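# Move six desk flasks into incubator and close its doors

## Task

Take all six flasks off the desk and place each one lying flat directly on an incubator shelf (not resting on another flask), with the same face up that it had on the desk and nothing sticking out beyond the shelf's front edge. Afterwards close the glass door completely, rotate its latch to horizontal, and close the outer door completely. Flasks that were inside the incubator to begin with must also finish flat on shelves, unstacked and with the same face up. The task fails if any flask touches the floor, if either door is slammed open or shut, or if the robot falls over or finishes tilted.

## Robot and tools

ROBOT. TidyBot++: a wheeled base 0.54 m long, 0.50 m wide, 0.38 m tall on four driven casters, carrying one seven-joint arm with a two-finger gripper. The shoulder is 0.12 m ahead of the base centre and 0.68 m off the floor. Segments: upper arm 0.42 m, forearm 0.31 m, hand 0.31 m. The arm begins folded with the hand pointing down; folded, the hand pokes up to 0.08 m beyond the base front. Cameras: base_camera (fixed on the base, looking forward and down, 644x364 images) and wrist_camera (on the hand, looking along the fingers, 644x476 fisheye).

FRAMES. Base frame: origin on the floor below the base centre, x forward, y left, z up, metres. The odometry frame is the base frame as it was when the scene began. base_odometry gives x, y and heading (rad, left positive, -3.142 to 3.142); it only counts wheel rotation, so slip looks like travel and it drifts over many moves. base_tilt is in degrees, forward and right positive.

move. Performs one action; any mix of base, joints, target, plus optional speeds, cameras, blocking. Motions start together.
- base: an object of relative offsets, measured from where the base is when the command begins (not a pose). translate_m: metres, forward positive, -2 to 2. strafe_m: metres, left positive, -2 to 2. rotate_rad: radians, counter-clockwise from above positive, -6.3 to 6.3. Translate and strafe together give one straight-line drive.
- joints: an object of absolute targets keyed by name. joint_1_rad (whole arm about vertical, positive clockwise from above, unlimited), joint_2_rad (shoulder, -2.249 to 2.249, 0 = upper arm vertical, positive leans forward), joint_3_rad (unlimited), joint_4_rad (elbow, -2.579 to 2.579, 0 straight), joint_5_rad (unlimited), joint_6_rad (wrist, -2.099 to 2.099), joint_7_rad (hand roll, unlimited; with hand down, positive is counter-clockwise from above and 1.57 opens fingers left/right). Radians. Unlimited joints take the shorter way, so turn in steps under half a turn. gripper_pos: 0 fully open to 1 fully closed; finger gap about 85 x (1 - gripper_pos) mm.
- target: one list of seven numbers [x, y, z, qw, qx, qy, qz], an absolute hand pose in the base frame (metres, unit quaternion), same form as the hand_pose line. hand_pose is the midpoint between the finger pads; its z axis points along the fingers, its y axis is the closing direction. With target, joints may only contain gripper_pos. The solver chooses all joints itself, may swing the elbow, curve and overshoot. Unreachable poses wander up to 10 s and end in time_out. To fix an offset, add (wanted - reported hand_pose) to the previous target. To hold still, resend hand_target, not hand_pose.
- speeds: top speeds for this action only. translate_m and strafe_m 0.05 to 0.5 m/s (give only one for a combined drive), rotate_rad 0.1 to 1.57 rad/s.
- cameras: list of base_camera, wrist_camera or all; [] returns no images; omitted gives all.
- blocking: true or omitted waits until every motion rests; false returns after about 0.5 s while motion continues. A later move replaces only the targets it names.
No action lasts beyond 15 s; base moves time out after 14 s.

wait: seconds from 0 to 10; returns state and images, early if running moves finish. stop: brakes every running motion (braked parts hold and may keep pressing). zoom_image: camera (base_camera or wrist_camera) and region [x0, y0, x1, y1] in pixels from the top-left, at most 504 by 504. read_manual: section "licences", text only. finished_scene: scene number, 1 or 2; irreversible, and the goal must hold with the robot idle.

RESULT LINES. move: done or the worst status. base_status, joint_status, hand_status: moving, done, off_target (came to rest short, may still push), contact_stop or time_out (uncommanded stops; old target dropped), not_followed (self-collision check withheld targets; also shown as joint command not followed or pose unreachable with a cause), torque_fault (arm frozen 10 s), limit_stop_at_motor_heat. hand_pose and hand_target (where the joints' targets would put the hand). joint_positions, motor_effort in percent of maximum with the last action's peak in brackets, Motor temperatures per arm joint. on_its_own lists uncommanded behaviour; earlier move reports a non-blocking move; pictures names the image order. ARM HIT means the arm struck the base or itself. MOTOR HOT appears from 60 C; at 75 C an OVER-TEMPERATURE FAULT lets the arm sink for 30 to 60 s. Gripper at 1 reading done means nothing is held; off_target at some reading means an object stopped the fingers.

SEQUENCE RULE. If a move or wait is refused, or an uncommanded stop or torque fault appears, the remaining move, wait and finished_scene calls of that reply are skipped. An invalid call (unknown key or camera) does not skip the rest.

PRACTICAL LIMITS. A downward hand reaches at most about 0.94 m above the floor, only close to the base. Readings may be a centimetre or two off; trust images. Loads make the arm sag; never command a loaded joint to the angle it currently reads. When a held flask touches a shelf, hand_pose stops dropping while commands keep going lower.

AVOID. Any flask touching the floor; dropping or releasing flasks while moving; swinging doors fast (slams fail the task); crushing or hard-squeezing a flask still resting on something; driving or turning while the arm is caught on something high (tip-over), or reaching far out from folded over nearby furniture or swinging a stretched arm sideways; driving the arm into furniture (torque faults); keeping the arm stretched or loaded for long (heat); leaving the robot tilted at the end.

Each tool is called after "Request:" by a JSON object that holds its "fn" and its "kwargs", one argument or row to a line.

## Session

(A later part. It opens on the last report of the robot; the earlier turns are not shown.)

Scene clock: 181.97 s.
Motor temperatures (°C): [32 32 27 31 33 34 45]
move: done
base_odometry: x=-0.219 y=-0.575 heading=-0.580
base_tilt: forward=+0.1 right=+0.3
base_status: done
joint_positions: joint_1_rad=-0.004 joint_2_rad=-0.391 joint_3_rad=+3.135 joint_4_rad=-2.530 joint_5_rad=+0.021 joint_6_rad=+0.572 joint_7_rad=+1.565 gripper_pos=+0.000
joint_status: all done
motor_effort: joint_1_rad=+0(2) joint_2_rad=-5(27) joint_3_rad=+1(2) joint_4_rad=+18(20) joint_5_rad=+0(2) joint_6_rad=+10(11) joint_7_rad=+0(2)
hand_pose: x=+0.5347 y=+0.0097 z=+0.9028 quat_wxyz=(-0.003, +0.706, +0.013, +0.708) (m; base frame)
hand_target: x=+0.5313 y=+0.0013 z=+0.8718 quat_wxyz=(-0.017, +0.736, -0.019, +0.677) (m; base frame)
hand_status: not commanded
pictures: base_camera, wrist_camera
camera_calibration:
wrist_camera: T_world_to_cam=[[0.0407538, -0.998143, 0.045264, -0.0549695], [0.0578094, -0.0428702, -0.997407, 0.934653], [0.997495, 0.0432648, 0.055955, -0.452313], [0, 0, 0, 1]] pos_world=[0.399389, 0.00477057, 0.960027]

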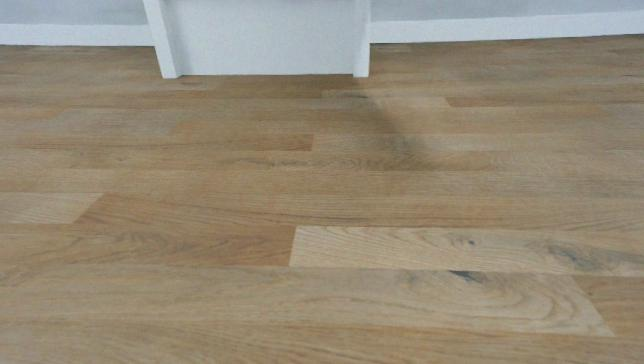

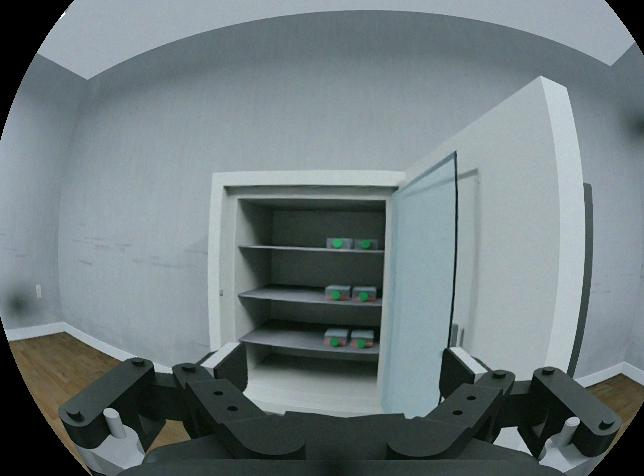

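Request:
{"fn": "move", "kwargs": {
  "base": {"rotate_rad": 1.5},
  "joints": {"joint_1_rad": 0.0, "joint_2_rad": 0.0, "joint_3_rad": 3.1416, "joint_4_rad": -1.0, "joint_5_rad": 0.0, "joint_6_rad": -1.1, "joint_7_rad": 1.52}
}}

Scene clock: 185.63 s.
Motor temperatures (°C): [32 32 27 31 33 34 45]
move: done
base_odometry: x=-0.219 y=-0.575 heading=+0.919
base_tilt: forward=+0.1 right=+0.4
base_status: done
joint_positions: joint_1_rad=-0.004 joint_2_rad=-0.011 joint_3_rad=+3.136 joint_4_rad=-1.012 joint_5_rad=+0.021 joint_6_rad=-1.026 joint_7_rad=+1.565 gripper_pos=+0.000
joint_status: all done
motor_effort: joint_1_rad=-1(3) joint_2_rad=-18(19) joint_3_rad=+1(3) joint_4_rad=+18(21) joint_5_rad=-1(1) joint_6_rad=+9(11) joint_7_rad=+0(2)
hand_pose: x=+0.6585 y=+0.0012 z=+1.1350 quat_wxyz=(+0.006, +0.849, +0.002, +0.529) (m; base frame)
hand_target: x=+0.6522 y=+0.0014 z=+1.1152 quat_wxyz=(-0.013, +0.867, -0.022, +0.497) (m; base frame)
hand_status: not commanded
pictures: base_camera, wrist_camera
camera_calibration:
wrist_camera: T_world_to_cam=[[0.0269709, -0.999131, 0.0317752, -0.0545767], [-0.392018, -0.0398121, -0.919096, 1.36603], [0.919562, 0.0123324, -0.392751, -0.0277994], [0, 0, 0, 1]] pos_world=[0.562546, 0.00019824, 1.24633]

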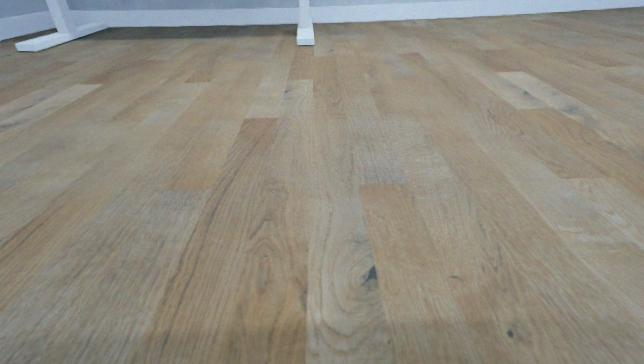

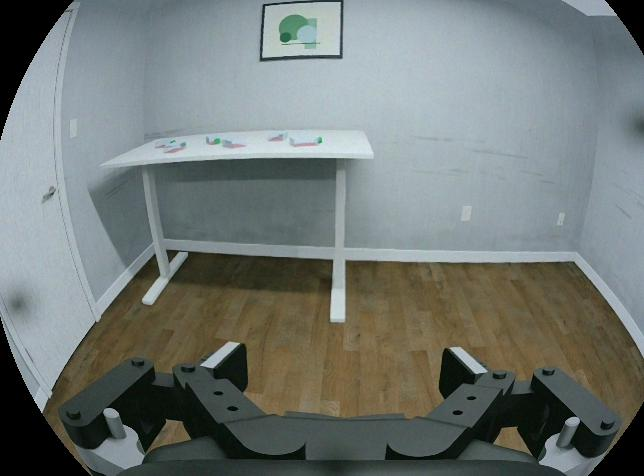

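Request:
{"fn": "move", "kwargs": {
  "base": {"translate_m": 1.15, "strafe_m": 0.5, "rotate_rad": 0.018}
}}

Request:
{"fn": "zoom_image", "kwargs": {
  "camera": "wrist_camera",
  "region": [80, 60, 584, 340]
}}

Scene clock: 189.77 s.
Motor temperatures (°C): [32 32 27 31 33 34 45]
move: done
base_odometry: x=+0.081 y=+0.643 heading=+0.938
base_tilt: forward=+0.1 right=+0.3
base_status: done
joint_positions: joint_1_rad=-0.002 joint_2_rad=+0.005 joint_3_rad=+3.137 joint_4_rad=-1.010 joint_5_rad=+0.021 joint_6_rad=-1.030 joint_7_rad=+1.565 gripper_pos=+0.000
joint_status: not commanded
motor_effort: joint_1_rad=-1(3) joint_2_rad=-19(22) joint_3_rad=+0(3) joint_4_rad=+18(19) joint_5_rad=-1(2) joint_6_rad=+9(9) joint_7_rad=+0(2)
hand_pose: x=+0.6652 y=-0.0006 z=+1.1262 quat_wxyz=(+0.007, +0.853, +0.000, +0.521) (m; base frame)
hand_target: x=+0.6522 y=+0.0014 z=+1.1152 quat_wxyz=(-0.013, +0.867, -0.022, +0.497) (m; base frame)
hand_status: not commanded
pictures: base_camera, wrist_camera
camera_calibration:
wrist_camera: T_world_to_cam=[[0.0241855, -0.999214, 0.0313977, -0.0540299], [-0.408751, -0.0385456, -0.911832, 1.36353], [0.912326, 0.0092193, -0.409362, -0.0138577], [0, 0, 0, 1]] pos_world=[0.571292, -0.0013017, 1.23933]

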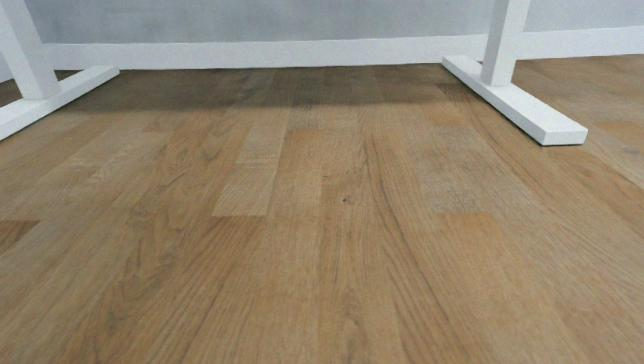

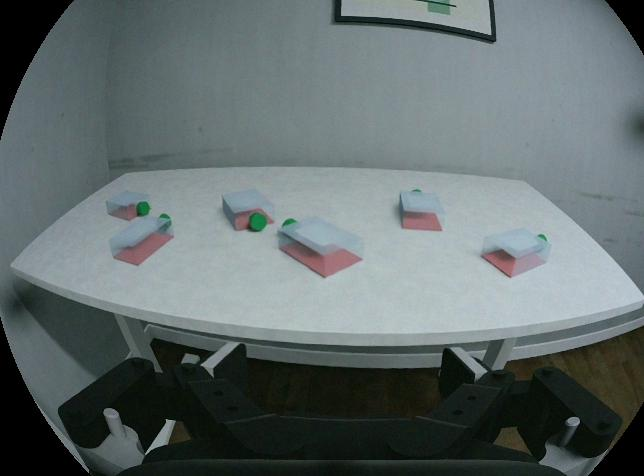

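Scaled by 1.000.

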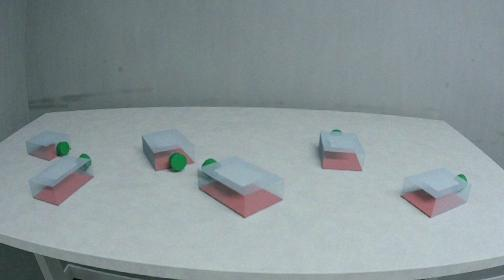

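Request:
{"fn": "zoom_image", "kwargs": {
  "camera": "wrist_camera",
  "region": [90, 160, 290, 290]
}}

Request:
{"fn": "zoom_image", "kwargs": {
  "camera": "wrist_camera",
  "region": [260, 170, 460, 300]
}}

Request:
{"fn": "zoom_image", "kwargs": {
  "camera": "wrist_camera",
  "region": [390, 170, 590, 300]
}}

Scaled by 2.520.

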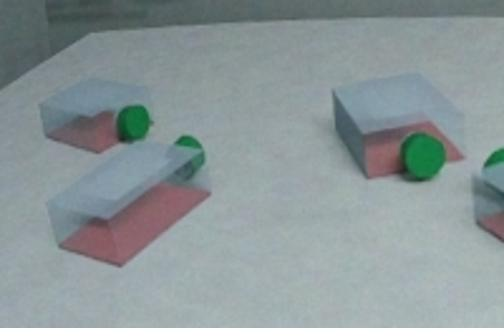

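Scaled by 2.520.

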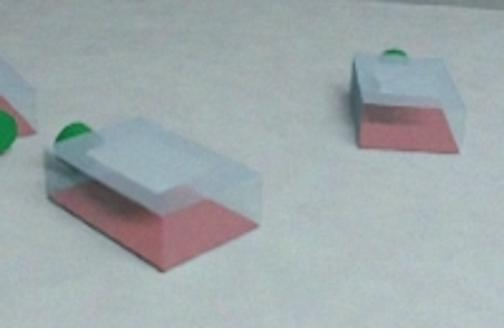

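Scaled by 2.520.

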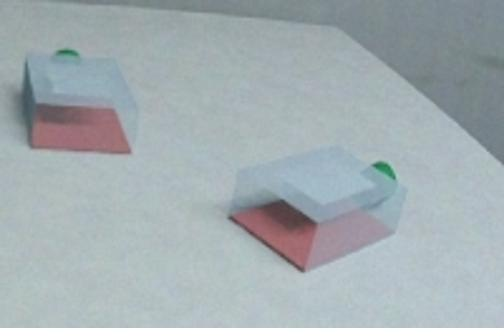

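Request:
{"fn": "move", "kwargs": {
  "base": {"translate_m": 0.12, "strafe_m": 0.485, "rotate_rad": -0.117},
  "joints": {"joint_1_rad": 0.0, "joint_2_rad": 0.305, "joint_3_rad": 3.1416, "joint_4_rad": -0.83, "joint_5_rad": -0.07, "joint_6_rad": -0.89, "joint_7_rad": 1.52, "gripper_pos": 0.0}
}}

Scene clock: 201.23 s.
Motor temperatures (°C): [32 32 27 31 33 34 45]
move: done
base_odometry: x=-0.239 y=+1.027 heading=+0.821
base_tilt: forward=+0.1 right=+0.2
base_status: done
joint_positions: joint_1_rad=-0.005 joint_2_rad=+0.317 joint_3_rad=+3.143 joint_4_rad=-0.841 joint_5_rad=-0.031 joint_6_rad=-0.958 joint_7_rad=+1.565 gripper_pos=+0.000
joint_status: all done
motor_effort: joint_1_rad=+0(5) joint_2_rad=-31(37) joint_3_rad=+0(4) joint_4_rad=+19(21) joint_5_rad=-1(2) joint_6_rad=+9(10) joint_7_rad=+1(2)
hand_pose: x=+0.8041 y=+0.0124 z=+1.0464 quat_wxyz=(-0.018, +0.871, -0.002, +0.490) (m; base frame)
hand_target: x=+0.8098 y=+0.0183 z=+1.0798 quat_wxyz=(-0.048, +0.847, -0.026, +0.528) (m; base frame)
hand_status: not commanded
pictures: base_camera, wrist_camera
camera_calibration:
wrist_camera: T_world_to_cam=[[0.0463086, -0.998785, -0.0168533, -0.00918116], [-0.472146, -0.00701691, -0.881493, 1.3669], [0.880303, 0.0487779, -0.471897, -0.0827136], [0, 0, 0, 1]] pos_world=[0.718613, 0.004456, 1.16572]

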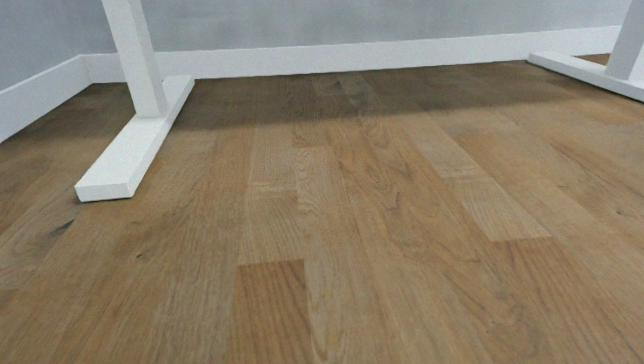

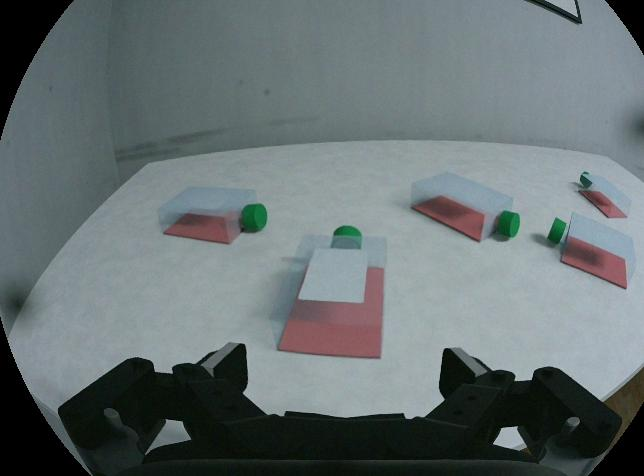

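Request:
{"fn": "move", "kwargs": {
  "base": {"strafe_m": 0.077, "rotate_rad": -0.064},
  "joints": {"joint_1_rad": 0.0, "joint_2_rad": 0.24, "joint_3_rad": 3.1416, "joint_4_rad": -1.107, "joint_5_rad": 0.08, "joint_6_rad": -0.66, "joint_7_rad": 1.52},
  "cameras": ["wrist_camera"]
}}

Scene clock: 204.10 s.
Motor temperatures (°C): [32 32 27 31 33 34 45]
move: done
base_odometry: x=-0.296 y=+1.079 heading=+0.755
base_tilt: forward=+0.0 right=+0.3
base_status: done
joint_positions: joint_1_rad=-0.005 joint_2_rad=+0.258 joint_3_rad=+3.140 joint_4_rad=-1.089 joint_5_rad=+0.037 joint_6_rad=-0.732 joint_7_rad=+1.565 gripper_pos=+0.000
joint_status: all done
motor_effort: joint_1_rad=+0(6) joint_2_rad=-30(32) joint_3_rad=+0(4) joint_4_rad=+20(21) joint_5_rad=+0(2) joint_6_rad=+8(10) joint_7_rad=-1(2)
hand_pose: x=+0.8048 y=-0.0018 z=+1.0068 quat_wxyz=(+0.014, +0.862, +0.006, +0.506) (m; base frame)
hand_target: x=+0.8076 y=-0.0139 z=+1.0293 quat_wxyz=(+0.024, +0.843, -0.008, +0.538) (m; base frame)
hand_status: not commanded
pictures: wrist_camera
camera_calibration:
wrist_camera: T_world_to_cam=[[0.0276763, -0.998452, 0.0482453, -0.0746035], [-0.439642, -0.0555034, -0.896457, 1.32095], [0.897747, 0.00359989, -0.440498, -0.147044], [0, 0, 0, 1]] pos_world=[0.714816, -0.000641618, 1.123]

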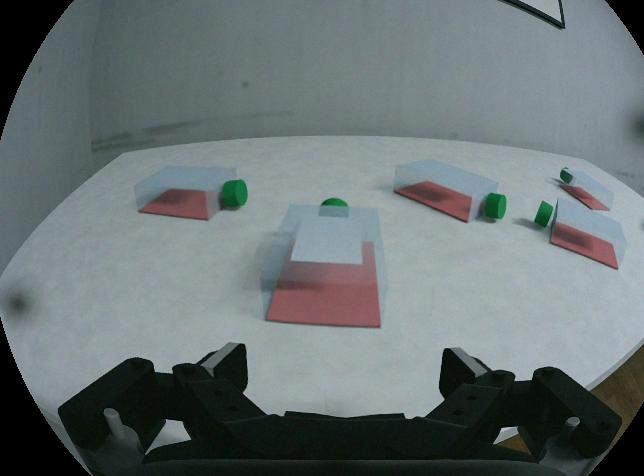

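Request:
{"fn": "move", "kwargs": {
  "base": {"strafe_m": 0.0135, "translate_m": 0.04},
  "joints": {"joint_2_rad": 0.227, "joint_4_rad": -1.166, "joint_6_rad": -0.63},
  "speeds": {"translate_m": 0.1},
  "cameras": ["wrist_camera"]
}}

Scene clock: 206.13 s.
Motor temperatures (°C): [32 32 27 31 33 34 45]
move: done
base_odometry: x=-0.276 y=+1.117 heading=+0.756
base_tilt: forward=+0.1 right=+0.2
base_status: done
joint_positions: joint_1_rad=-0.005 joint_2_rad=+0.239 joint_3_rad=+3.140 joint_4_rad=-1.148 joint_5_rad=+0.038 joint_6_rad=-0.700 joint_7_rad=+1.565 gripper_pos=+0.000
joint_status: all done
motor_effort: joint_1_rad=-1(2) joint_2_rad=-30(33) joint_3_rad=-1(1) joint_4_rad=+20(21) joint_5_rad=-1(1) joint_6_rad=+8(9) joint_7_rad=+0(1)
hand_pose: x=+0.7984 y=-0.0020 z=+0.9940 quat_wxyz=(+0.015, +0.864, +0.007, +0.503) (m; base frame)
hand_target: x=+0.8030 y=-0.0133 z=+1.0119 quat_wxyz=(+0.024, +0.847, -0.007, +0.531) (m; base frame)
hand_status: not commanded
pictures: wrist_camera
camera_calibration:
wrist_camera: T_world_to_cam=[[0.0285969, -0.998379, 0.049204, -0.075687], [-0.447336, -0.056802, -0.89256, 1.30891], [0.893909, 0.00351372, -0.448235, -0.136099], [0, 0, 0, 1]] pos_world=[0.709348, -0.00073741, 1.111]

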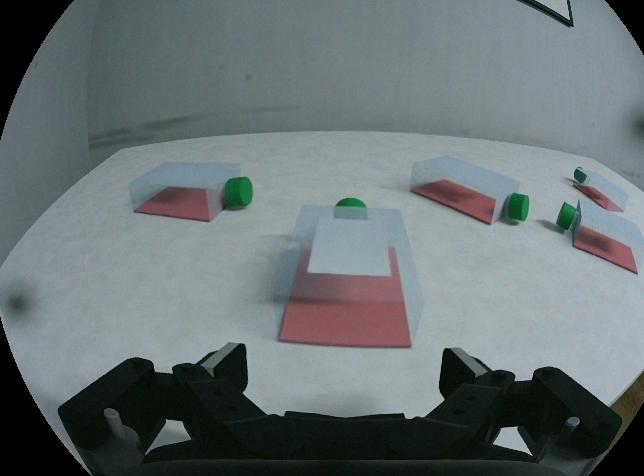

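Request:
{"fn": "zoom_image", "kwargs": {
  "camera": "wrist_camera",
  "region": [220, 190, 470, 400]
}}

Scaled by 2.016.

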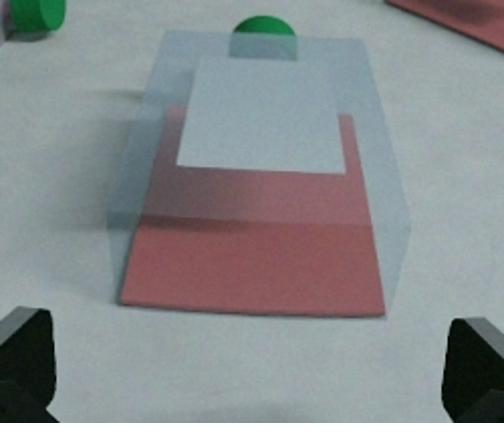

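Request:
{"fn": "move", "kwargs": {
  "base": {"strafe_m": -0.0018, "translate_m": 0.035},
  "joints": {"joint_2_rad": 0.223, "joint_4_rad": -1.184, "joint_6_rad": -0.615},
  "speeds": {"translate_m": 0.1},
  "cameras": ["wrist_camera"]
}}

Request:
{"fn": "zoom_image", "kwargs": {
  "camera": "wrist_camera",
  "region": [220, 190, 470, 400]
}}

Scene clock: 208.20 s.
Motor temperatures (°C): [32 32 27 31 33 34 45]
move: done
base_odometry: x=-0.249 y=+1.140 heading=+0.756
base_tilt: forward=+0.1 right=+0.4
base_status: done
joint_positions: joint_1_rad=-0.005 joint_2_rad=+0.232 joint_3_rad=+3.140 joint_4_rad=-1.168 joint_5_rad=+0.038 joint_6_rad=-0.684 joint_7_rad=+1.565 gripper_pos=+0.000
joint_status: all done
motor_effort: joint_1_rad=-1(1) joint_2_rad=-29(33) joint_3_rad=+0(1) joint_4_rad=+20(21) joint_5_rad=-1(1) joint_6_rad=+9(10) joint_7_rad=+0(1)
hand_pose: x=+0.7968 y=-0.0019 z=+0.9917 quat_wxyz=(+0.015, +0.863, +0.007, +0.504) (m; base frame)
hand_target: x=+0.8023 y=-0.0130 z=+1.0082 quat_wxyz=(+0.023, +0.847, -0.006, +0.531) (m; base frame)
hand_status: not commanded
pictures: wrist_camera
camera_calibration:
wrist_camera: T_world_to_cam=[[0.0290938, -0.998349, 0.0495268, -0.0761132], [-0.444102, -0.0572992, -0.894142, 1.30521], [0.895504, 0.00401902, -0.445036, -0.140232], [0, 0, 0, 1]] pos_world=[0.707438, -0.000636497, 1.1084]

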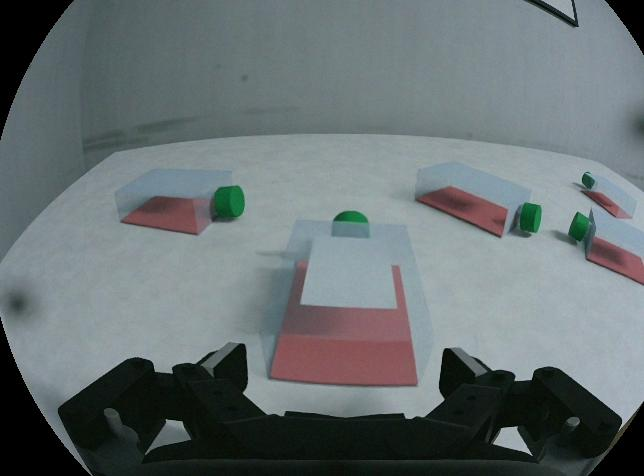

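Scaled by 2.016.

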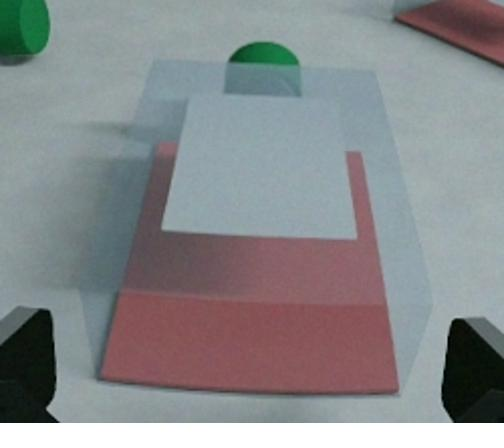

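Request:
{"fn": "move", "kwargs": {
  "base": {"strafe_m": -0.0015, "translate_m": 0.02},
  "speeds": {"translate_m": 0.08},
  "cameras": ["wrist_camera"]
}}

Request:
{"fn": "zoom_image", "kwargs": {
  "camera": "wrist_camera",
  "region": [220, 250, 470, 460]
}}

Scene clock: 209.67 s.
Motor temperatures (°C): [32 32 27 31 33 34 45]
move: done
base_odometry: x=-0.234 y=+1.153 heading=+0.756
base_tilt: forward=+0.1 right=+0.3
base_status: done
joint_positions: joint_1_rad=-0.005 joint_2_rad=+0.233 joint_3_rad=+3.140 joint_4_rad=-1.169 joint_5_rad=+0.038 joint_6_rad=-0.681 joint_7_rad=+1.565 gripper_pos=+0.000
joint_status: not commanded
motor_effort: joint_1_rad=+0(1) joint_2_rad=-30(32) joint_3_rad=+0(1) joint_4_rad=+20(21) joint_5_rad=+0(1) joint_6_rad=+8(9) joint_7_rad=+1(2)
hand_pose: x=+0.7973 y=-0.0019 z=+0.9916 quat_wxyz=(+0.015, +0.863, +0.007, +0.505) (m; base frame)
hand_target: x=+0.8023 y=-0.0130 z=+1.0082 quat_wxyz=(+0.023, +0.847, -0.006, +0.531) (m; base frame)
hand_status: not commanded
pictures: wrist_camera
camera_calibration:
wrist_camera: T_world_to_cam=[[0.0290705, -0.998343, 0.0496565, -0.0762388], [-0.442859, -0.0573995, -0.894752, 1.30496], [0.89612, 0.00402012, -0.443793, -0.142398], [0, 0, 0, 1]] pos_world=[0.707734, -0.000636182, 1.1082]

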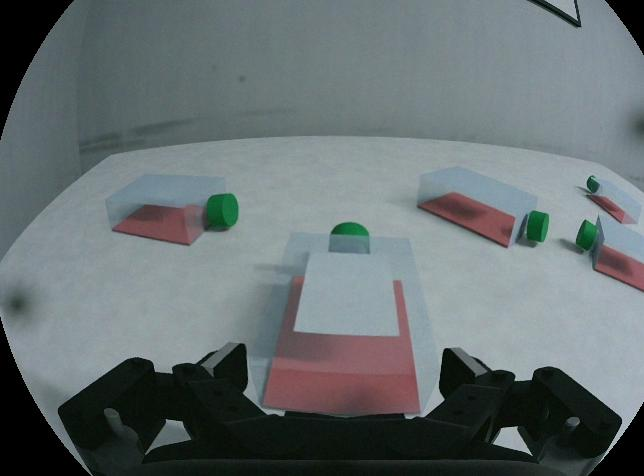

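Scaled by 2.016.

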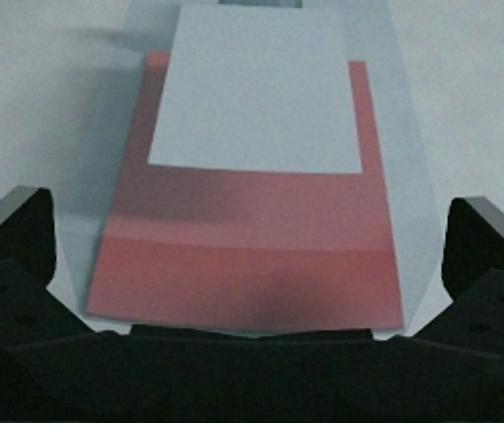

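Request:
{"fn": "move", "kwargs": {
  "base": {"translate_m": 0.027},
  "speeds": {"translate_m": 0.06},
  "cameras": ["wrist_camera"]
}}

Request:
{"fn": "zoom_image", "kwargs": {
  "camera": "wrist_camera",
  "region": [220, 250, 470, 460]
}}

Scene clock: 210.73 s.
Motor temperatures (°C): [32 32 27 31 33 34 45]
move: done
base_odometry: x=-0.214 y=+1.171 heading=+0.756
base_tilt: forward=+0.0 right=+0.3
base_status: done
joint_positions: joint_1_rad=-0.005 joint_2_rad=+0.231 joint_3_rad=+3.140 joint_4_rad=-1.169 joint_5_rad=+0.038 joint_6_rad=-0.681 joint_7_rad=+1.565 gripper_pos=+0.000
joint_status: not commanded
motor_effort: joint_1_rad=-1(2) joint_2_rad=-29(33) joint_3_rad=+0(2) joint_4_rad=+20(21) joint_5_rad=-1(1) joint_6_rad=+8(9) joint_7_rad=+0(1)
hand_pose: x=+0.7966 y=-0.0019 z=+0.9932 quat_wxyz=(+0.015, +0.862, +0.007, +0.506) (m; base frame)
hand_target: x=+0.8023 y=-0.0130 z=+1.0082 quat_wxyz=(+0.023, +0.847, -0.006, +0.531) (m; base frame)
hand_status: not commanded
pictures: wrist_camera
camera_calibration:
wrist_camera: T_world_to_cam=[[0.0289486, -0.998343, 0.0497285, -0.0762678], [-0.440657, -0.0574002, -0.895839, 1.30532], [0.897209, 0.00402012, -0.441588, -0.144134], [0, 0, 0, 1]] pos_world=[0.706725, -0.000636179, 1.1095]

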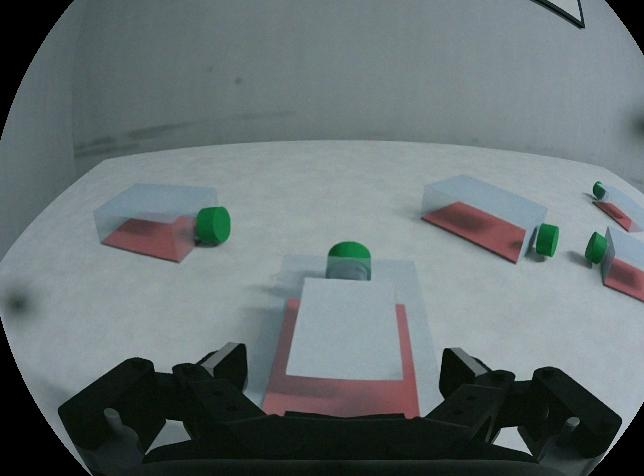

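Scaled by 2.016.

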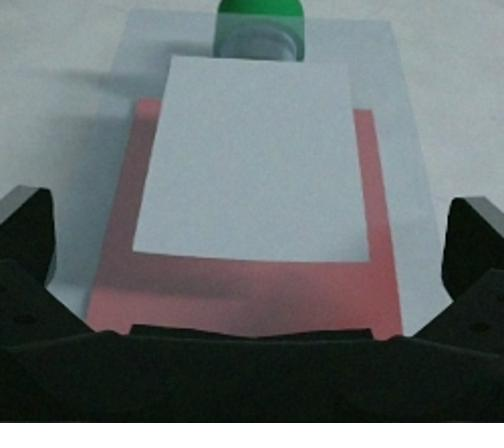

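Request:
{"fn": "move", "kwargs": {
  "joints": {"gripper_pos": 0.2},
  "cameras": ["wrist_camera"]
}}

Scene clock: 211.47 s.
Motor temperatures (°C): [32 32 27 31 33 34 45]
move: off_target
base_odometry: x=-0.214 y=+1.171 heading=+0.756
base_tilt: forward=+0.0 right=+0.4
base_status: not commanded
joint_positions: joint_1_rad=-0.005 joint_2_rad=+0.229 joint_3_rad=+3.140 joint_4_rad=-1.170 joint_5_rad=+0.038 joint_6_rad=-0.679 joint_7_rad=+1.565 gripper_pos=+0.084
joint_status: gripper_pos off_target (ended at +0.084, target +0.200)
motor_effort: joint_1_rad=-1(1) joint_2_rad=-29(30) joint_3_rad=+0(0) joint_4_rad=+20(21) joint_5_rad=-1(1) joint_6_rad=+9(9) joint_7_rad=+1(1)
hand_pose: x=+0.7963 y=-0.0019 z=+0.9944 quat_wxyz=(+0.015, +0.862, +0.007, +0.507) (m; base frame)
hand_target: x=+0.8023 y=-0.0130 z=+1.0082 quat_wxyz=(+0.023, +0.847, -0.006, +0.531) (m; base frame)
hand_status: not commanded
pictures: wrist_camera
camera_calibration:
wrist_camera: T_world_to_cam=[[0.0289047, -0.998332, 0.0499845, -0.0765506], [-0.438246, -0.0576, -0.897008, 1.3055], [0.89839, 0.00402224, -0.43918, -0.146788], [0, 0, 0, 1]] pos_world=[0.706217, -0.000635551, 1.11041]

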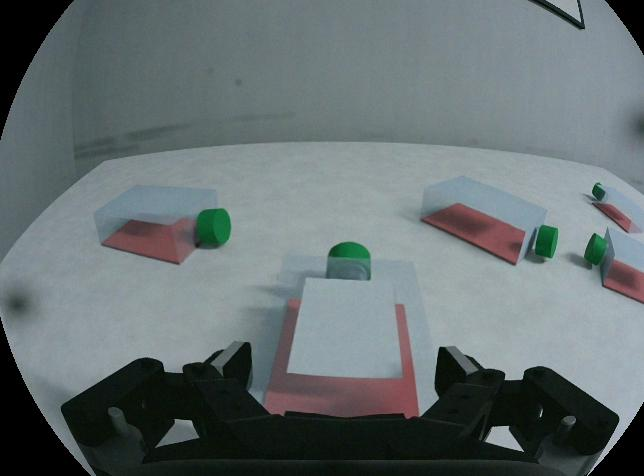

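Request:
{"fn": "move", "kwargs": {
  "joints": {"joint_2_rad": 0.24, "joint_4_rad": -1.085, "joint_6_rad": -0.82, "gripper_pos": 0.25},
  "cameras": ["wrist_camera"]
}}

Scene clock: 212.67 s.
Motor temperatures (°C): [32 32 27 31 33 34 45]
move: off_target
base_odometry: x=-0.214 y=+1.171 heading=+0.756
base_tilt: forward=+0.0 right=+0.3
base_status: not commanded
joint_positions: joint_1_rad=-0.005 joint_2_rad=+0.241 joint_3_rad=+3.140 joint_4_rad=-1.098 joint_5_rad=+0.038 joint_6_rad=-0.770 joint_7_rad=+1.565 gripper_pos=+0.084
joint_status: gripper_pos off_target (ended at +0.084, target +0.250); the others done
motor_effort: joint_1_rad=+0(1) joint_2_rad=-30(32) joint_3_rad=+0(0) joint_4_rad=+20(22) joint_5_rad=+0(1) joint_6_rad=+9(10) joint_7_rad=+1(1)
hand_pose: x=+0.7926 y=-0.0028 z=+1.0036 quat_wxyz=(+0.015, +0.869, +0.006, +0.494) (m; base frame)
hand_target: x=+0.7851 y=-0.0168 z=+0.9986 quat_wxyz=(+0.027, +0.878, -0.012, +0.478) (m; base frame)
hand_status: not commanded
pictures: wrist_camera
camera_calibration:
wrist_camera: T_world_to_cam=[[0.0269882, -0.998451, 0.0486609, -0.0749067], [-0.465277, -0.0556309, -0.883415, 1.31996], [0.884753, 0.00120095, -0.466058, -0.101538], [0, 0, 0, 1]] pos_world=[0.706005, -0.00123808, 1.1224]

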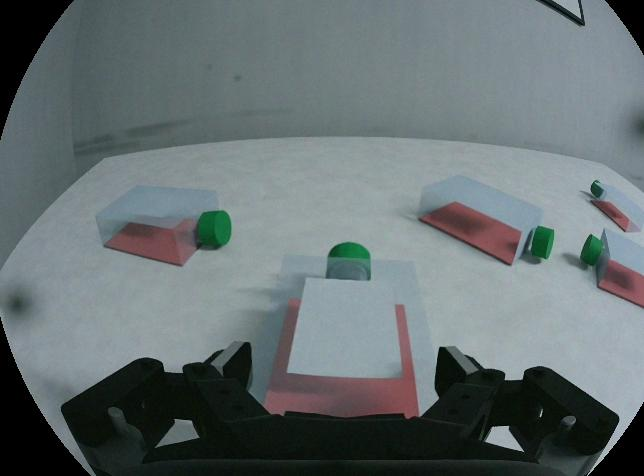

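Request:
{"fn": "move", "kwargs": {
  "joints": {"joint_2_rad": 0.28, "joint_4_rad": -0.82, "joint_6_rad": -1.04},
  "cameras": ["wrist_camera"]
}}

Scene clock: 214.40 s.
Motor temperatures (°C): [32 32 26 31 33 34 45]
move: done
base_odometry: x=-0.214 y=+1.171 heading=+0.756
base_tilt: forward=+0.2 right=+0.3
base_status: not commanded
joint_positions: joint_1_rad=-0.005 joint_2_rad=+0.278 joint_3_rad=+3.140 joint_4_rad=-0.833 joint_5_rad=+0.038 joint_6_rad=-0.971 joint_7_rad=+1.565 gripper_pos=+0.084
joint_status: all done
motor_effort: joint_1_rad=+0(1) joint_2_rad=-30(32) joint_3_rad=+0(0) joint_4_rad=+19(22) joint_5_rad=+0(1) joint_6_rad=+9(11) joint_7_rad=+0(2)
hand_pose: x=+0.7876 y=-0.0044 z=+1.0740 quat_wxyz=(+0.016, +0.863, +0.001, +0.506) (m; base frame)
hand_target: x=+0.7773 y=-0.0201 z=+1.0617 quat_wxyz=(+0.028, +0.876, -0.021, +0.481) (m; base frame)
hand_status: not commanded
pictures: wrist_camera
camera_calibration:
wrist_camera: T_world_to_cam=[[0.0183834, -0.998751, 0.0464496, -0.0707689], [-0.441916, -0.0497898, -0.895674, 1.37448], [0.896868, -0.00406129, -0.442279, -0.0994363], [0, 0, 0, 1]] pos_world=[0.697885, -0.00264946, 1.19039]

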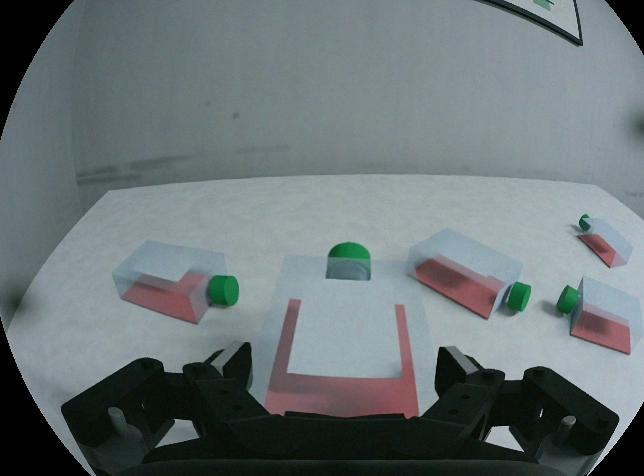

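Request:
{"fn": "move", "kwargs": {
  "base": {"translate_m": -0.4},
  "speeds": {"translate_m": 0.3},
  "cameras": []
}}

Request:
{"fn": "move", "kwargs": {
  "base": {"translate_m": -0.42, "strafe_m": -1.44, "rotate_rad": -1.407},
  "speeds": {"strafe_m": 0.4, "rotate_rad": 0.5}
}}

Scene clock: 217.30 s.
Motor temperatures (°C): [32 32 26 31 33 34 45]
move: done
base_odometry: x=-0.505 y=+0.897 heading=+0.756
base_tilt: forward=+0.0 right=+0.3
base_status: done
joint_positions: joint_1_rad=-0.004 joint_2_rad=+0.287 joint_3_rad=+3.140 joint_4_rad=-0.830 joint_5_rad=+0.042 joint_6_rad=-0.977 joint_7_rad=+1.565 gripper_pos=+0.084
joint_status: not commanded
motor_effort: joint_1_rad=-1(4) joint_2_rad=-31(36) joint_3_rad=+0(3) joint_4_rad=+19(21) joint_5_rad=+0(1) joint_6_rad=+9(10) joint_7_rad=+1(1)
hand_pose: x=+0.7902 y=-0.0059 z=+1.0679 quat_wxyz=(+0.018, +0.866, +0.001, +0.500) (m; base frame)
hand_target: x=+0.7773 y=-0.0201 z=+1.0617 quat_wxyz=(+0.028, +0.876, -0.021, +0.481) (m; base frame)
hand_status: not commanded
pictures: none
No camera images: "cameras" was empty.

Scene clock: 222.07 s.
Motor temperatures (°C): [32 32 26 31 33 34 45]
move: done
base_odometry: x=+0.178 y=-0.439 heading=-0.651
base_tilt: forward=+0.0 right=+0.3
base_status: done
joint_positions: joint_1_rad=+0.002 joint_2_rad=+0.293 joint_3_rad=+3.139 joint_4_rad=-0.830 joint_5_rad=+0.046 joint_6_rad=-0.977 joint_7_rad=+1.565 gripper_pos=+0.084
joint_status: not commanded
motor_effort: joint_1_rad=+0(6) joint_2_rad=-32(34) joint_3_rad=+1(4) joint_4_rad=+19(20) joint_5_rad=+0(2) joint_6_rad=+9(10) joint_7_rad=+0(1)
hand_pose: x=+0.7926 y=-0.0102 z=+1.0636 quat_wxyz=(+0.021, +0.867, -0.001, +0.497) (m; base frame)
hand_target: x=+0.7773 y=-0.0201 z=+1.0617 quat_wxyz=(+0.028, +0.876, -0.021, +0.481) (m; base frame)
hand_status: not commanded
pictures: base_camera, wrist_camera
camera_calibration:
wrist_camera: T_world_to_cam=[[0.0102748, -0.998571, 0.052439, -0.0761317], [-0.458819, -0.0513034, -0.887047, 1.37135], [0.88847, -0.0149458, -0.45869, -0.0844449], [0, 0, 0, 1]] pos_world=[0.705011, -0.00692994, 1.18171]

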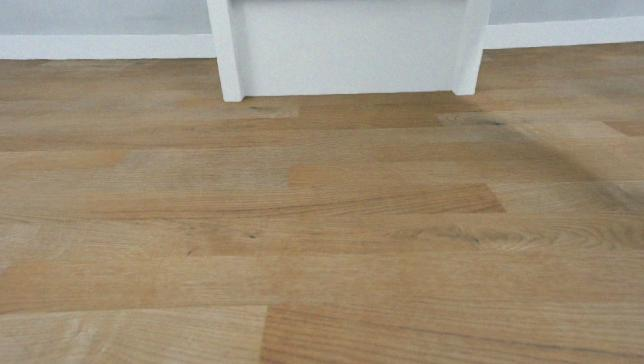

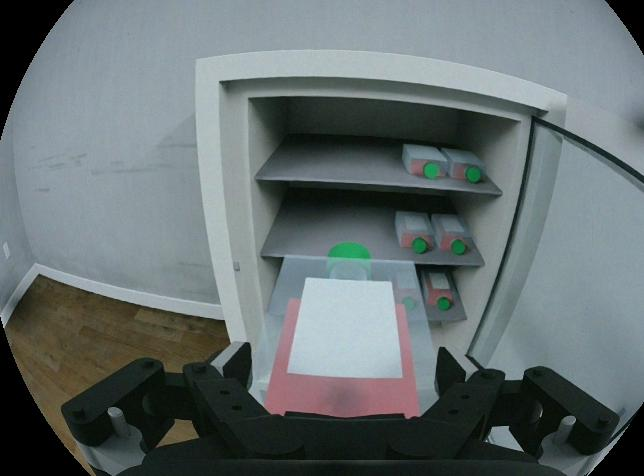

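Request:
{"fn": "move", "kwargs": {
  "joints": {"joint_2_rad": 0.675, "joint_4_rad": -0.918, "joint_5_rad": -0.06, "joint_6_rad": -0.40},
  "cameras": ["wrist_camera"]
}}

Scene clock: 226.13 s.
Motor temperatures (°C): [32 32 26 31 33 34 45]
move: done
base_odometry: x=+0.178 y=-0.439 heading=-0.651
base_tilt: forward=+0.2 right=+0.2
base_status: not commanded
joint_positions: joint_1_rad=+0.002 joint_2_rad=+0.689 joint_3_rad=+3.139 joint_4_rad=-0.917 joint_5_rad=-0.016 joint_6_rad=-0.475 joint_7_rad=+1.565 gripper_pos=+0.084
joint_status: all done
motor_effort: joint_1_rad=-1(1) joint_2_rad=-46(53) joint_3_rad=-1(1) joint_4_rad=+21(24) joint_5_rad=+0(2) joint_6_rad=+9(11) joint_7_rad=+0(1)
hand_pose: x=+0.9722 y=+0.0036 z=+0.8437 quat_wxyz=(-0.009, +0.863, -0.007, +0.506) (m; base frame)
hand_target: x=+0.9802 y=+0.0086 z=+0.8760 quat_wxyz=(-0.039, +0.839, -0.038, +0.542) (m; base frame)
hand_status: not commanded
pictures: wrist_camera
camera_calibration:
wrist_camera: T_world_to_cam=[[0.0288888, -0.999568, -0.00535698, -0.0219637], [-0.441105, -0.00793894, -0.89742, 1.25069], [0.89699, 0.0282884, -0.441144, -0.367905], [0, 0, 0, 1]] pos_world=[0.882327, -0.00161762, 0.959977]

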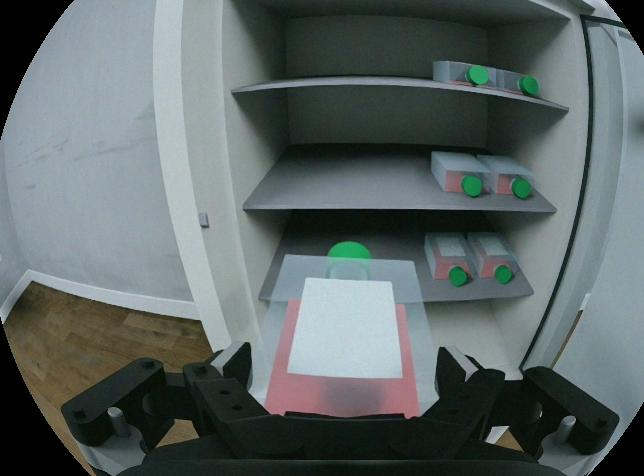

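Request:
{"fn": "zoom_image", "kwargs": {
  "camera": "wrist_camera",
  "region": [230, 60, 600, 320]
}}

Scaled by 1.362.

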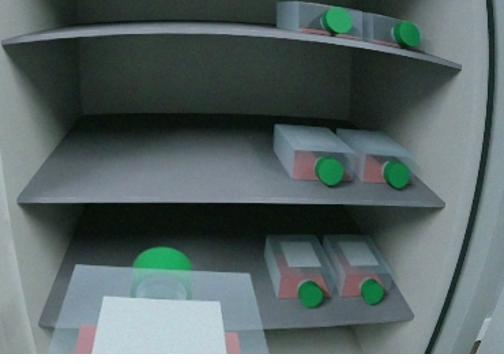

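Request:
{"fn": "move", "kwargs": {
  "base": {"translate_m": 0.33, "strafe_m": -0.089},
  "speeds": {"translate_m": 0.2},
  "cameras": ["wrist_camera"]
}}

Request:
{"fn": "zoom_image", "kwargs": {
  "camera": "wrist_camera",
  "region": [180, 60, 600, 400]
}}

Scene clock: 230.57 s.
Motor temperatures (°C): [32 32 26 31 33 34 45]
move: done
base_odometry: x=+0.386 y=-0.711 heading=-0.651
base_tilt: forward=+0.1 right=+0.3
base_status: done
joint_positions: joint_1_rad=+0.002 joint_2_rad=+0.690 joint_3_rad=+3.139 joint_4_rad=-0.917 joint_5_rad=-0.017 joint_6_rad=-0.471 joint_7_rad=+1.565 gripper_pos=+0.084
joint_status: not commanded
motor_effort: joint_1_rad=-1(2) joint_2_rad=-46(49) joint_3_rad=-1(1) joint_4_rad=+21(22) joint_5_rad=-1(1) joint_6_rad=+9(10) joint_7_rad=+0(1)
hand_pose: x=+0.9730 y=+0.0038 z=+0.8436 quat_wxyz=(-0.010, +0.862, -0.007, +0.507) (m; base frame)
hand_target: x=+0.9802 y=+0.0086 z=+0.8760 quat_wxyz=(-0.039, +0.839, -0.038, +0.542) (m; base frame)
hand_status: not commanded
pictures: wrist_camera
camera_calibration:
wrist_camera: T_world_to_cam=[[0.0288565, -0.999564, -0.00626857, -0.0209829], [-0.438836, -0.00703377, -0.89854, 1.24966], [0.898104, 0.0286796, -0.438847, -0.371803], [0, 0, 0, 1]] pos_world=[0.882919, -0.00152075, 0.959573]

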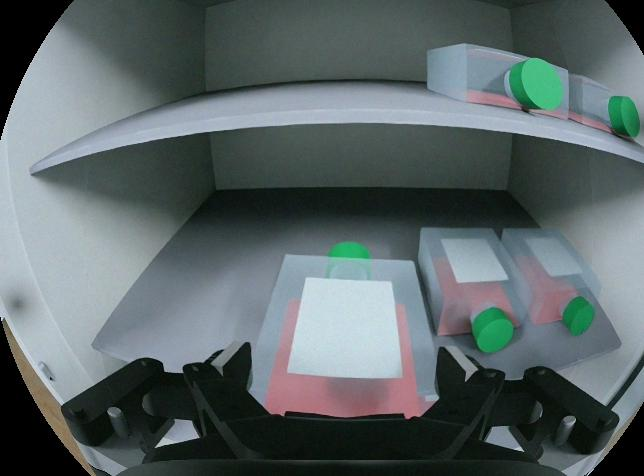

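Scaled by 1.200.

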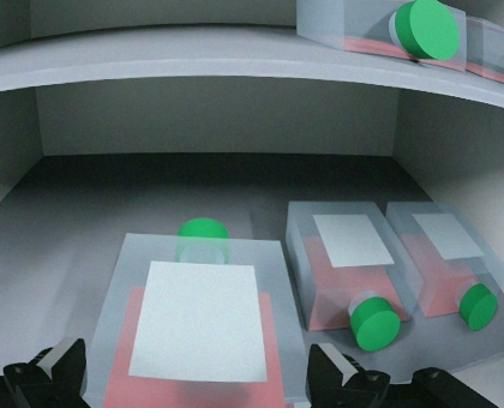

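Request:
{"fn": "move", "kwargs": {
  "base": {"translate_m": 0.11},
  "joints": {"joint_2_rad": 0.683, "joint_4_rad": -1.025, "joint_6_rad": -0.29},
  "speeds": {"translate_m": 0.1},
  "cameras": ["wrist_camera"]
}}

Request:
{"fn": "zoom_image", "kwargs": {
  "camera": "wrist_camera",
  "region": [180, 60, 600, 400]
}}

Scene clock: 233.00 s.
Motor temperatures (°C): [32 32 26 31 33 34 45]
move: done
base_odometry: x=+0.474 y=-0.778 heading=-0.652
base_tilt: forward=+0.1 right=+0.3
base_status: done
joint_positions: joint_1_rad=+0.002 joint_2_rad=+0.697 joint_3_rad=+3.139 joint_4_rad=-1.014 joint_5_rad=-0.017 joint_6_rad=-0.363 joint_7_rad=+1.565 gripper_pos=+0.084
joint_status: all done
motor_effort: joint_1_rad=-1(2) joint_2_rad=-46(49) joint_3_rad=+0(1) joint_4_rad=+21(22) joint_5_rad=-1(1) joint_6_rad=+9(11) joint_7_rad=+0(1)
hand_pose: x=+0.9731 y=+0.0033 z=+0.8105 quat_wxyz=(-0.009, +0.861, -0.008, +0.509) (m; base frame)
hand_target: x=+0.9793 y=+0.0067 z=+0.8364 quat_wxyz=(-0.036, +0.840, -0.041, +0.540) (m; base frame)
hand_status: not commanded
pictures: wrist_camera
camera_calibration:
wrist_camera: T_world_to_cam=[[0.027007, -0.999617, -0.00610024, -0.019902], [-0.434841, -0.006253, -0.900485, 1.21761], [0.900102, 0.0269721, -0.434844, -0.391503], [0, 0, 0, 1]] pos_world=[0.882397, -0.001721, 0.926075]

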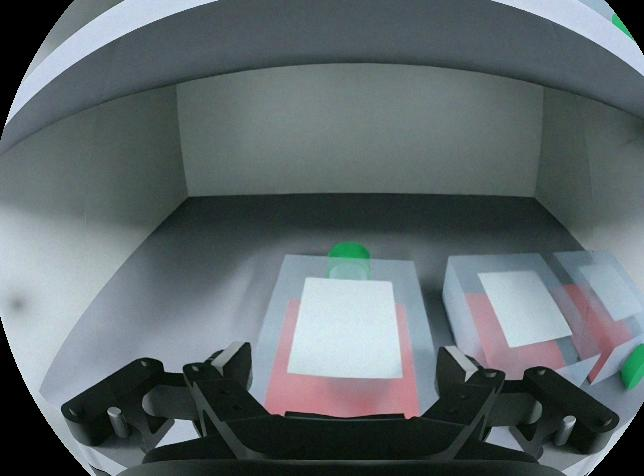

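Scaled by 1.200.

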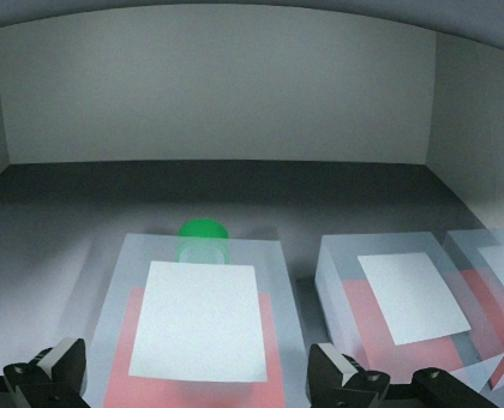

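Request:
{"fn": "move", "kwargs": {
  "joints": {"joint_2_rad": 0.694, "joint_4_rad": -1.065, "joint_6_rad": -0.245},
  "cameras": ["wrist_camera"]
}}

Scene clock: 233.93 s.
Motor temperatures (°C): [32 32 26 31 33 34 45]
move: done
base_odometry: x=+0.474 y=-0.778 heading=-0.652
base_tilt: forward=+0.0 right=+0.3
base_status: not commanded
joint_positions: joint_1_rad=+0.002 joint_2_rad=+0.699 joint_3_rad=+3.139 joint_4_rad=-1.051 joint_5_rad=-0.017 joint_6_rad=-0.314 joint_7_rad=+1.565 gripper_pos=+0.084
joint_status: all done
motor_effort: joint_1_rad=-1(1) joint_2_rad=-45(46) joint_3_rad=-1(1) joint_4_rad=+20(22) joint_5_rad=+0(1) joint_6_rad=+9(10) joint_7_rad=+0(1)
hand_pose: x=+0.9731 y=+0.0031 z=+0.8003 quat_wxyz=(-0.009, +0.858, -0.008, +0.513) (m; base frame)
hand_target: x=+0.9795 y=+0.0059 z=+0.8159 quat_wxyz=(-0.035, +0.841, -0.042, +0.538) (m; base frame)
hand_status: not commanded
pictures: wrist_camera
camera_calibration:
wrist_camera: T_world_to_cam=[[0.0262547, -0.999639, -0.00567759, -0.019867], [-0.426372, -0.00606093, -0.904527, 1.20353], [0.904167, 0.0261689, -0.426378, -0.406771], [0, 0, 0, 1]] pos_world=[0.881463, -0.0019206, 0.915077]

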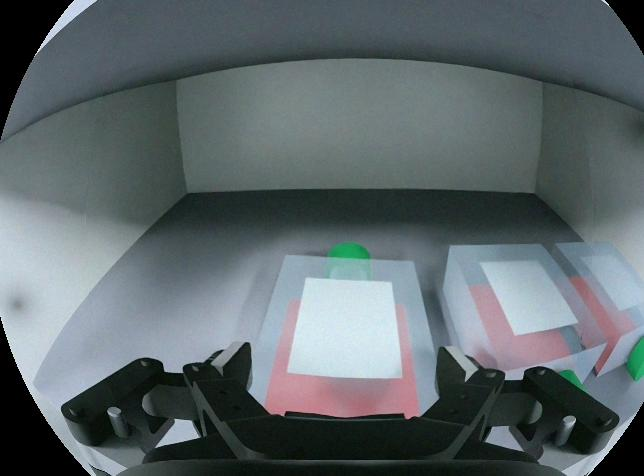

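Request:
{"fn": "move", "kwargs": {
  "joints": {"joint_2_rad": 0.706},
  "cameras": ["wrist_camera"]
}}

Scene clock: 234.67 s.
Motor temperatures (°C): [32 32 26 31 33 34 45]
move: done
base_odometry: x=+0.474 y=-0.778 heading=-0.652
base_tilt: forward=+0.0 right=+0.4
base_status: not commanded
joint_positions: joint_1_rad=+0.002 joint_2_rad=+0.700 joint_3_rad=+3.139 joint_4_rad=-1.051 joint_5_rad=-0.017 joint_6_rad=-0.312 joint_7_rad=+1.565 gripper_pos=+0.084
joint_status: all done
motor_effort: joint_1_rad=-1(1) joint_2_rad=-44(45) joint_3_rad=-1(1) joint_4_rad=+20(20) joint_5_rad=-1(1) joint_6_rad=+9(9) joint_7_rad=+0(1)
hand_pose: x=+0.9736 y=+0.0031 z=+0.8001 quat_wxyz=(-0.009, +0.858, -0.008, +0.513) (m; base frame)
hand_target: x=+0.9810 y=+0.0059 z=+0.8056 quat_wxyz=(-0.035, +0.845, -0.042, +0.533) (m; base frame)
hand_status: not commanded
pictures: wrist_camera
camera_calibration:
wrist_camera: T_world_to_cam=[[0.0262633, -0.999639, -0.00564021, -0.0199183], [-0.425077, -0.00606096, -0.905137, 1.2028], [0.904776, 0.0261694, -0.425083, -0.408888], [0, 0, 0, 1]] pos_world=[0.881759, -0.0019206, 0.914777]

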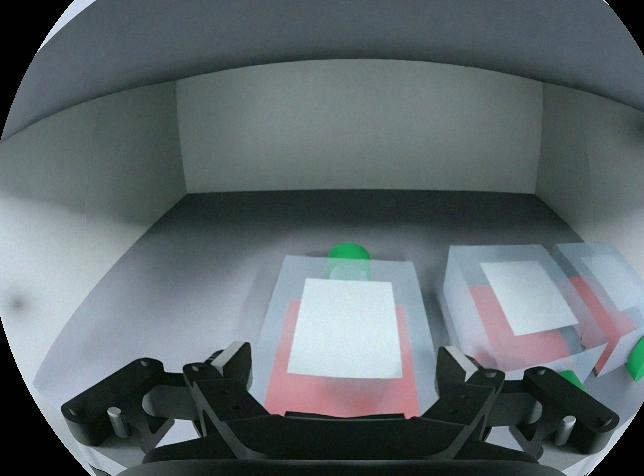

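Request:
{"fn": "move", "kwargs": {
  "joints": {"joint_2_rad": 0.722},
  "cameras": ["wrist_camera"]
}}

Request:
{"fn": "zoom_image", "kwargs": {
  "camera": "wrist_camera",
  "region": [220, 230, 640, 460]
}}

Scene clock: 235.43 s.
Motor temperatures (°C): [32 32 26 31 33 34 45]
move: done
base_odometry: x=+0.474 y=-0.778 heading=-0.652
base_tilt: forward=+0.1 right=+0.4
base_status: not commanded
joint_positions: joint_1_rad=+0.002 joint_2_rad=+0.702 joint_3_rad=+3.139 joint_4_rad=-1.051 joint_5_rad=-0.017 joint_6_rad=-0.308 joint_7_rad=+1.565 gripper_pos=+0.084
joint_status: all done
motor_effort: joint_1_rad=+0(1) joint_2_rad=-42(45) joint_3_rad=-1(1) joint_4_rad=+19(20) joint_5_rad=-1(1) joint_6_rad=+8(8) joint_7_rad=+0(1)
hand_pose: x=+0.9744 y=+0.0031 z=+0.7999 quat_wxyz=(-0.009, +0.857, -0.008, +0.514) (m; base frame)
hand_target: x=+0.9829 y=+0.0059 z=+0.7917 quat_wxyz=(-0.035, +0.849, -0.042, +0.526) (m; base frame)
hand_status: not commanded
pictures: wrist_camera
camera_calibration:
wrist_camera: T_world_to_cam=[[0.026143, -0.999642, -0.00562217, -0.0198446], [-0.422852, -0.00596206, -0.906179, 1.20155], [0.905822, 0.0260676, -0.422856, -0.412503], [0, 0, 0, 1]] pos_world=[0.88225, -0.00192077, 0.914277]

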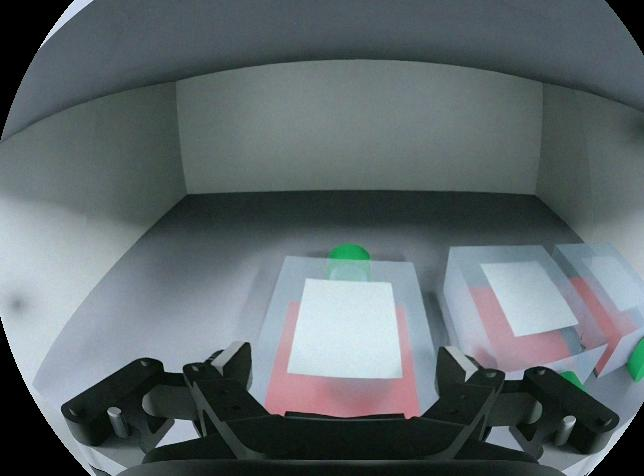

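Scaled by 1.200.

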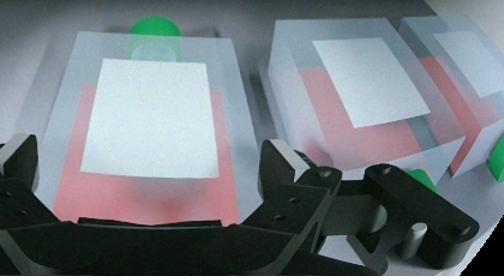

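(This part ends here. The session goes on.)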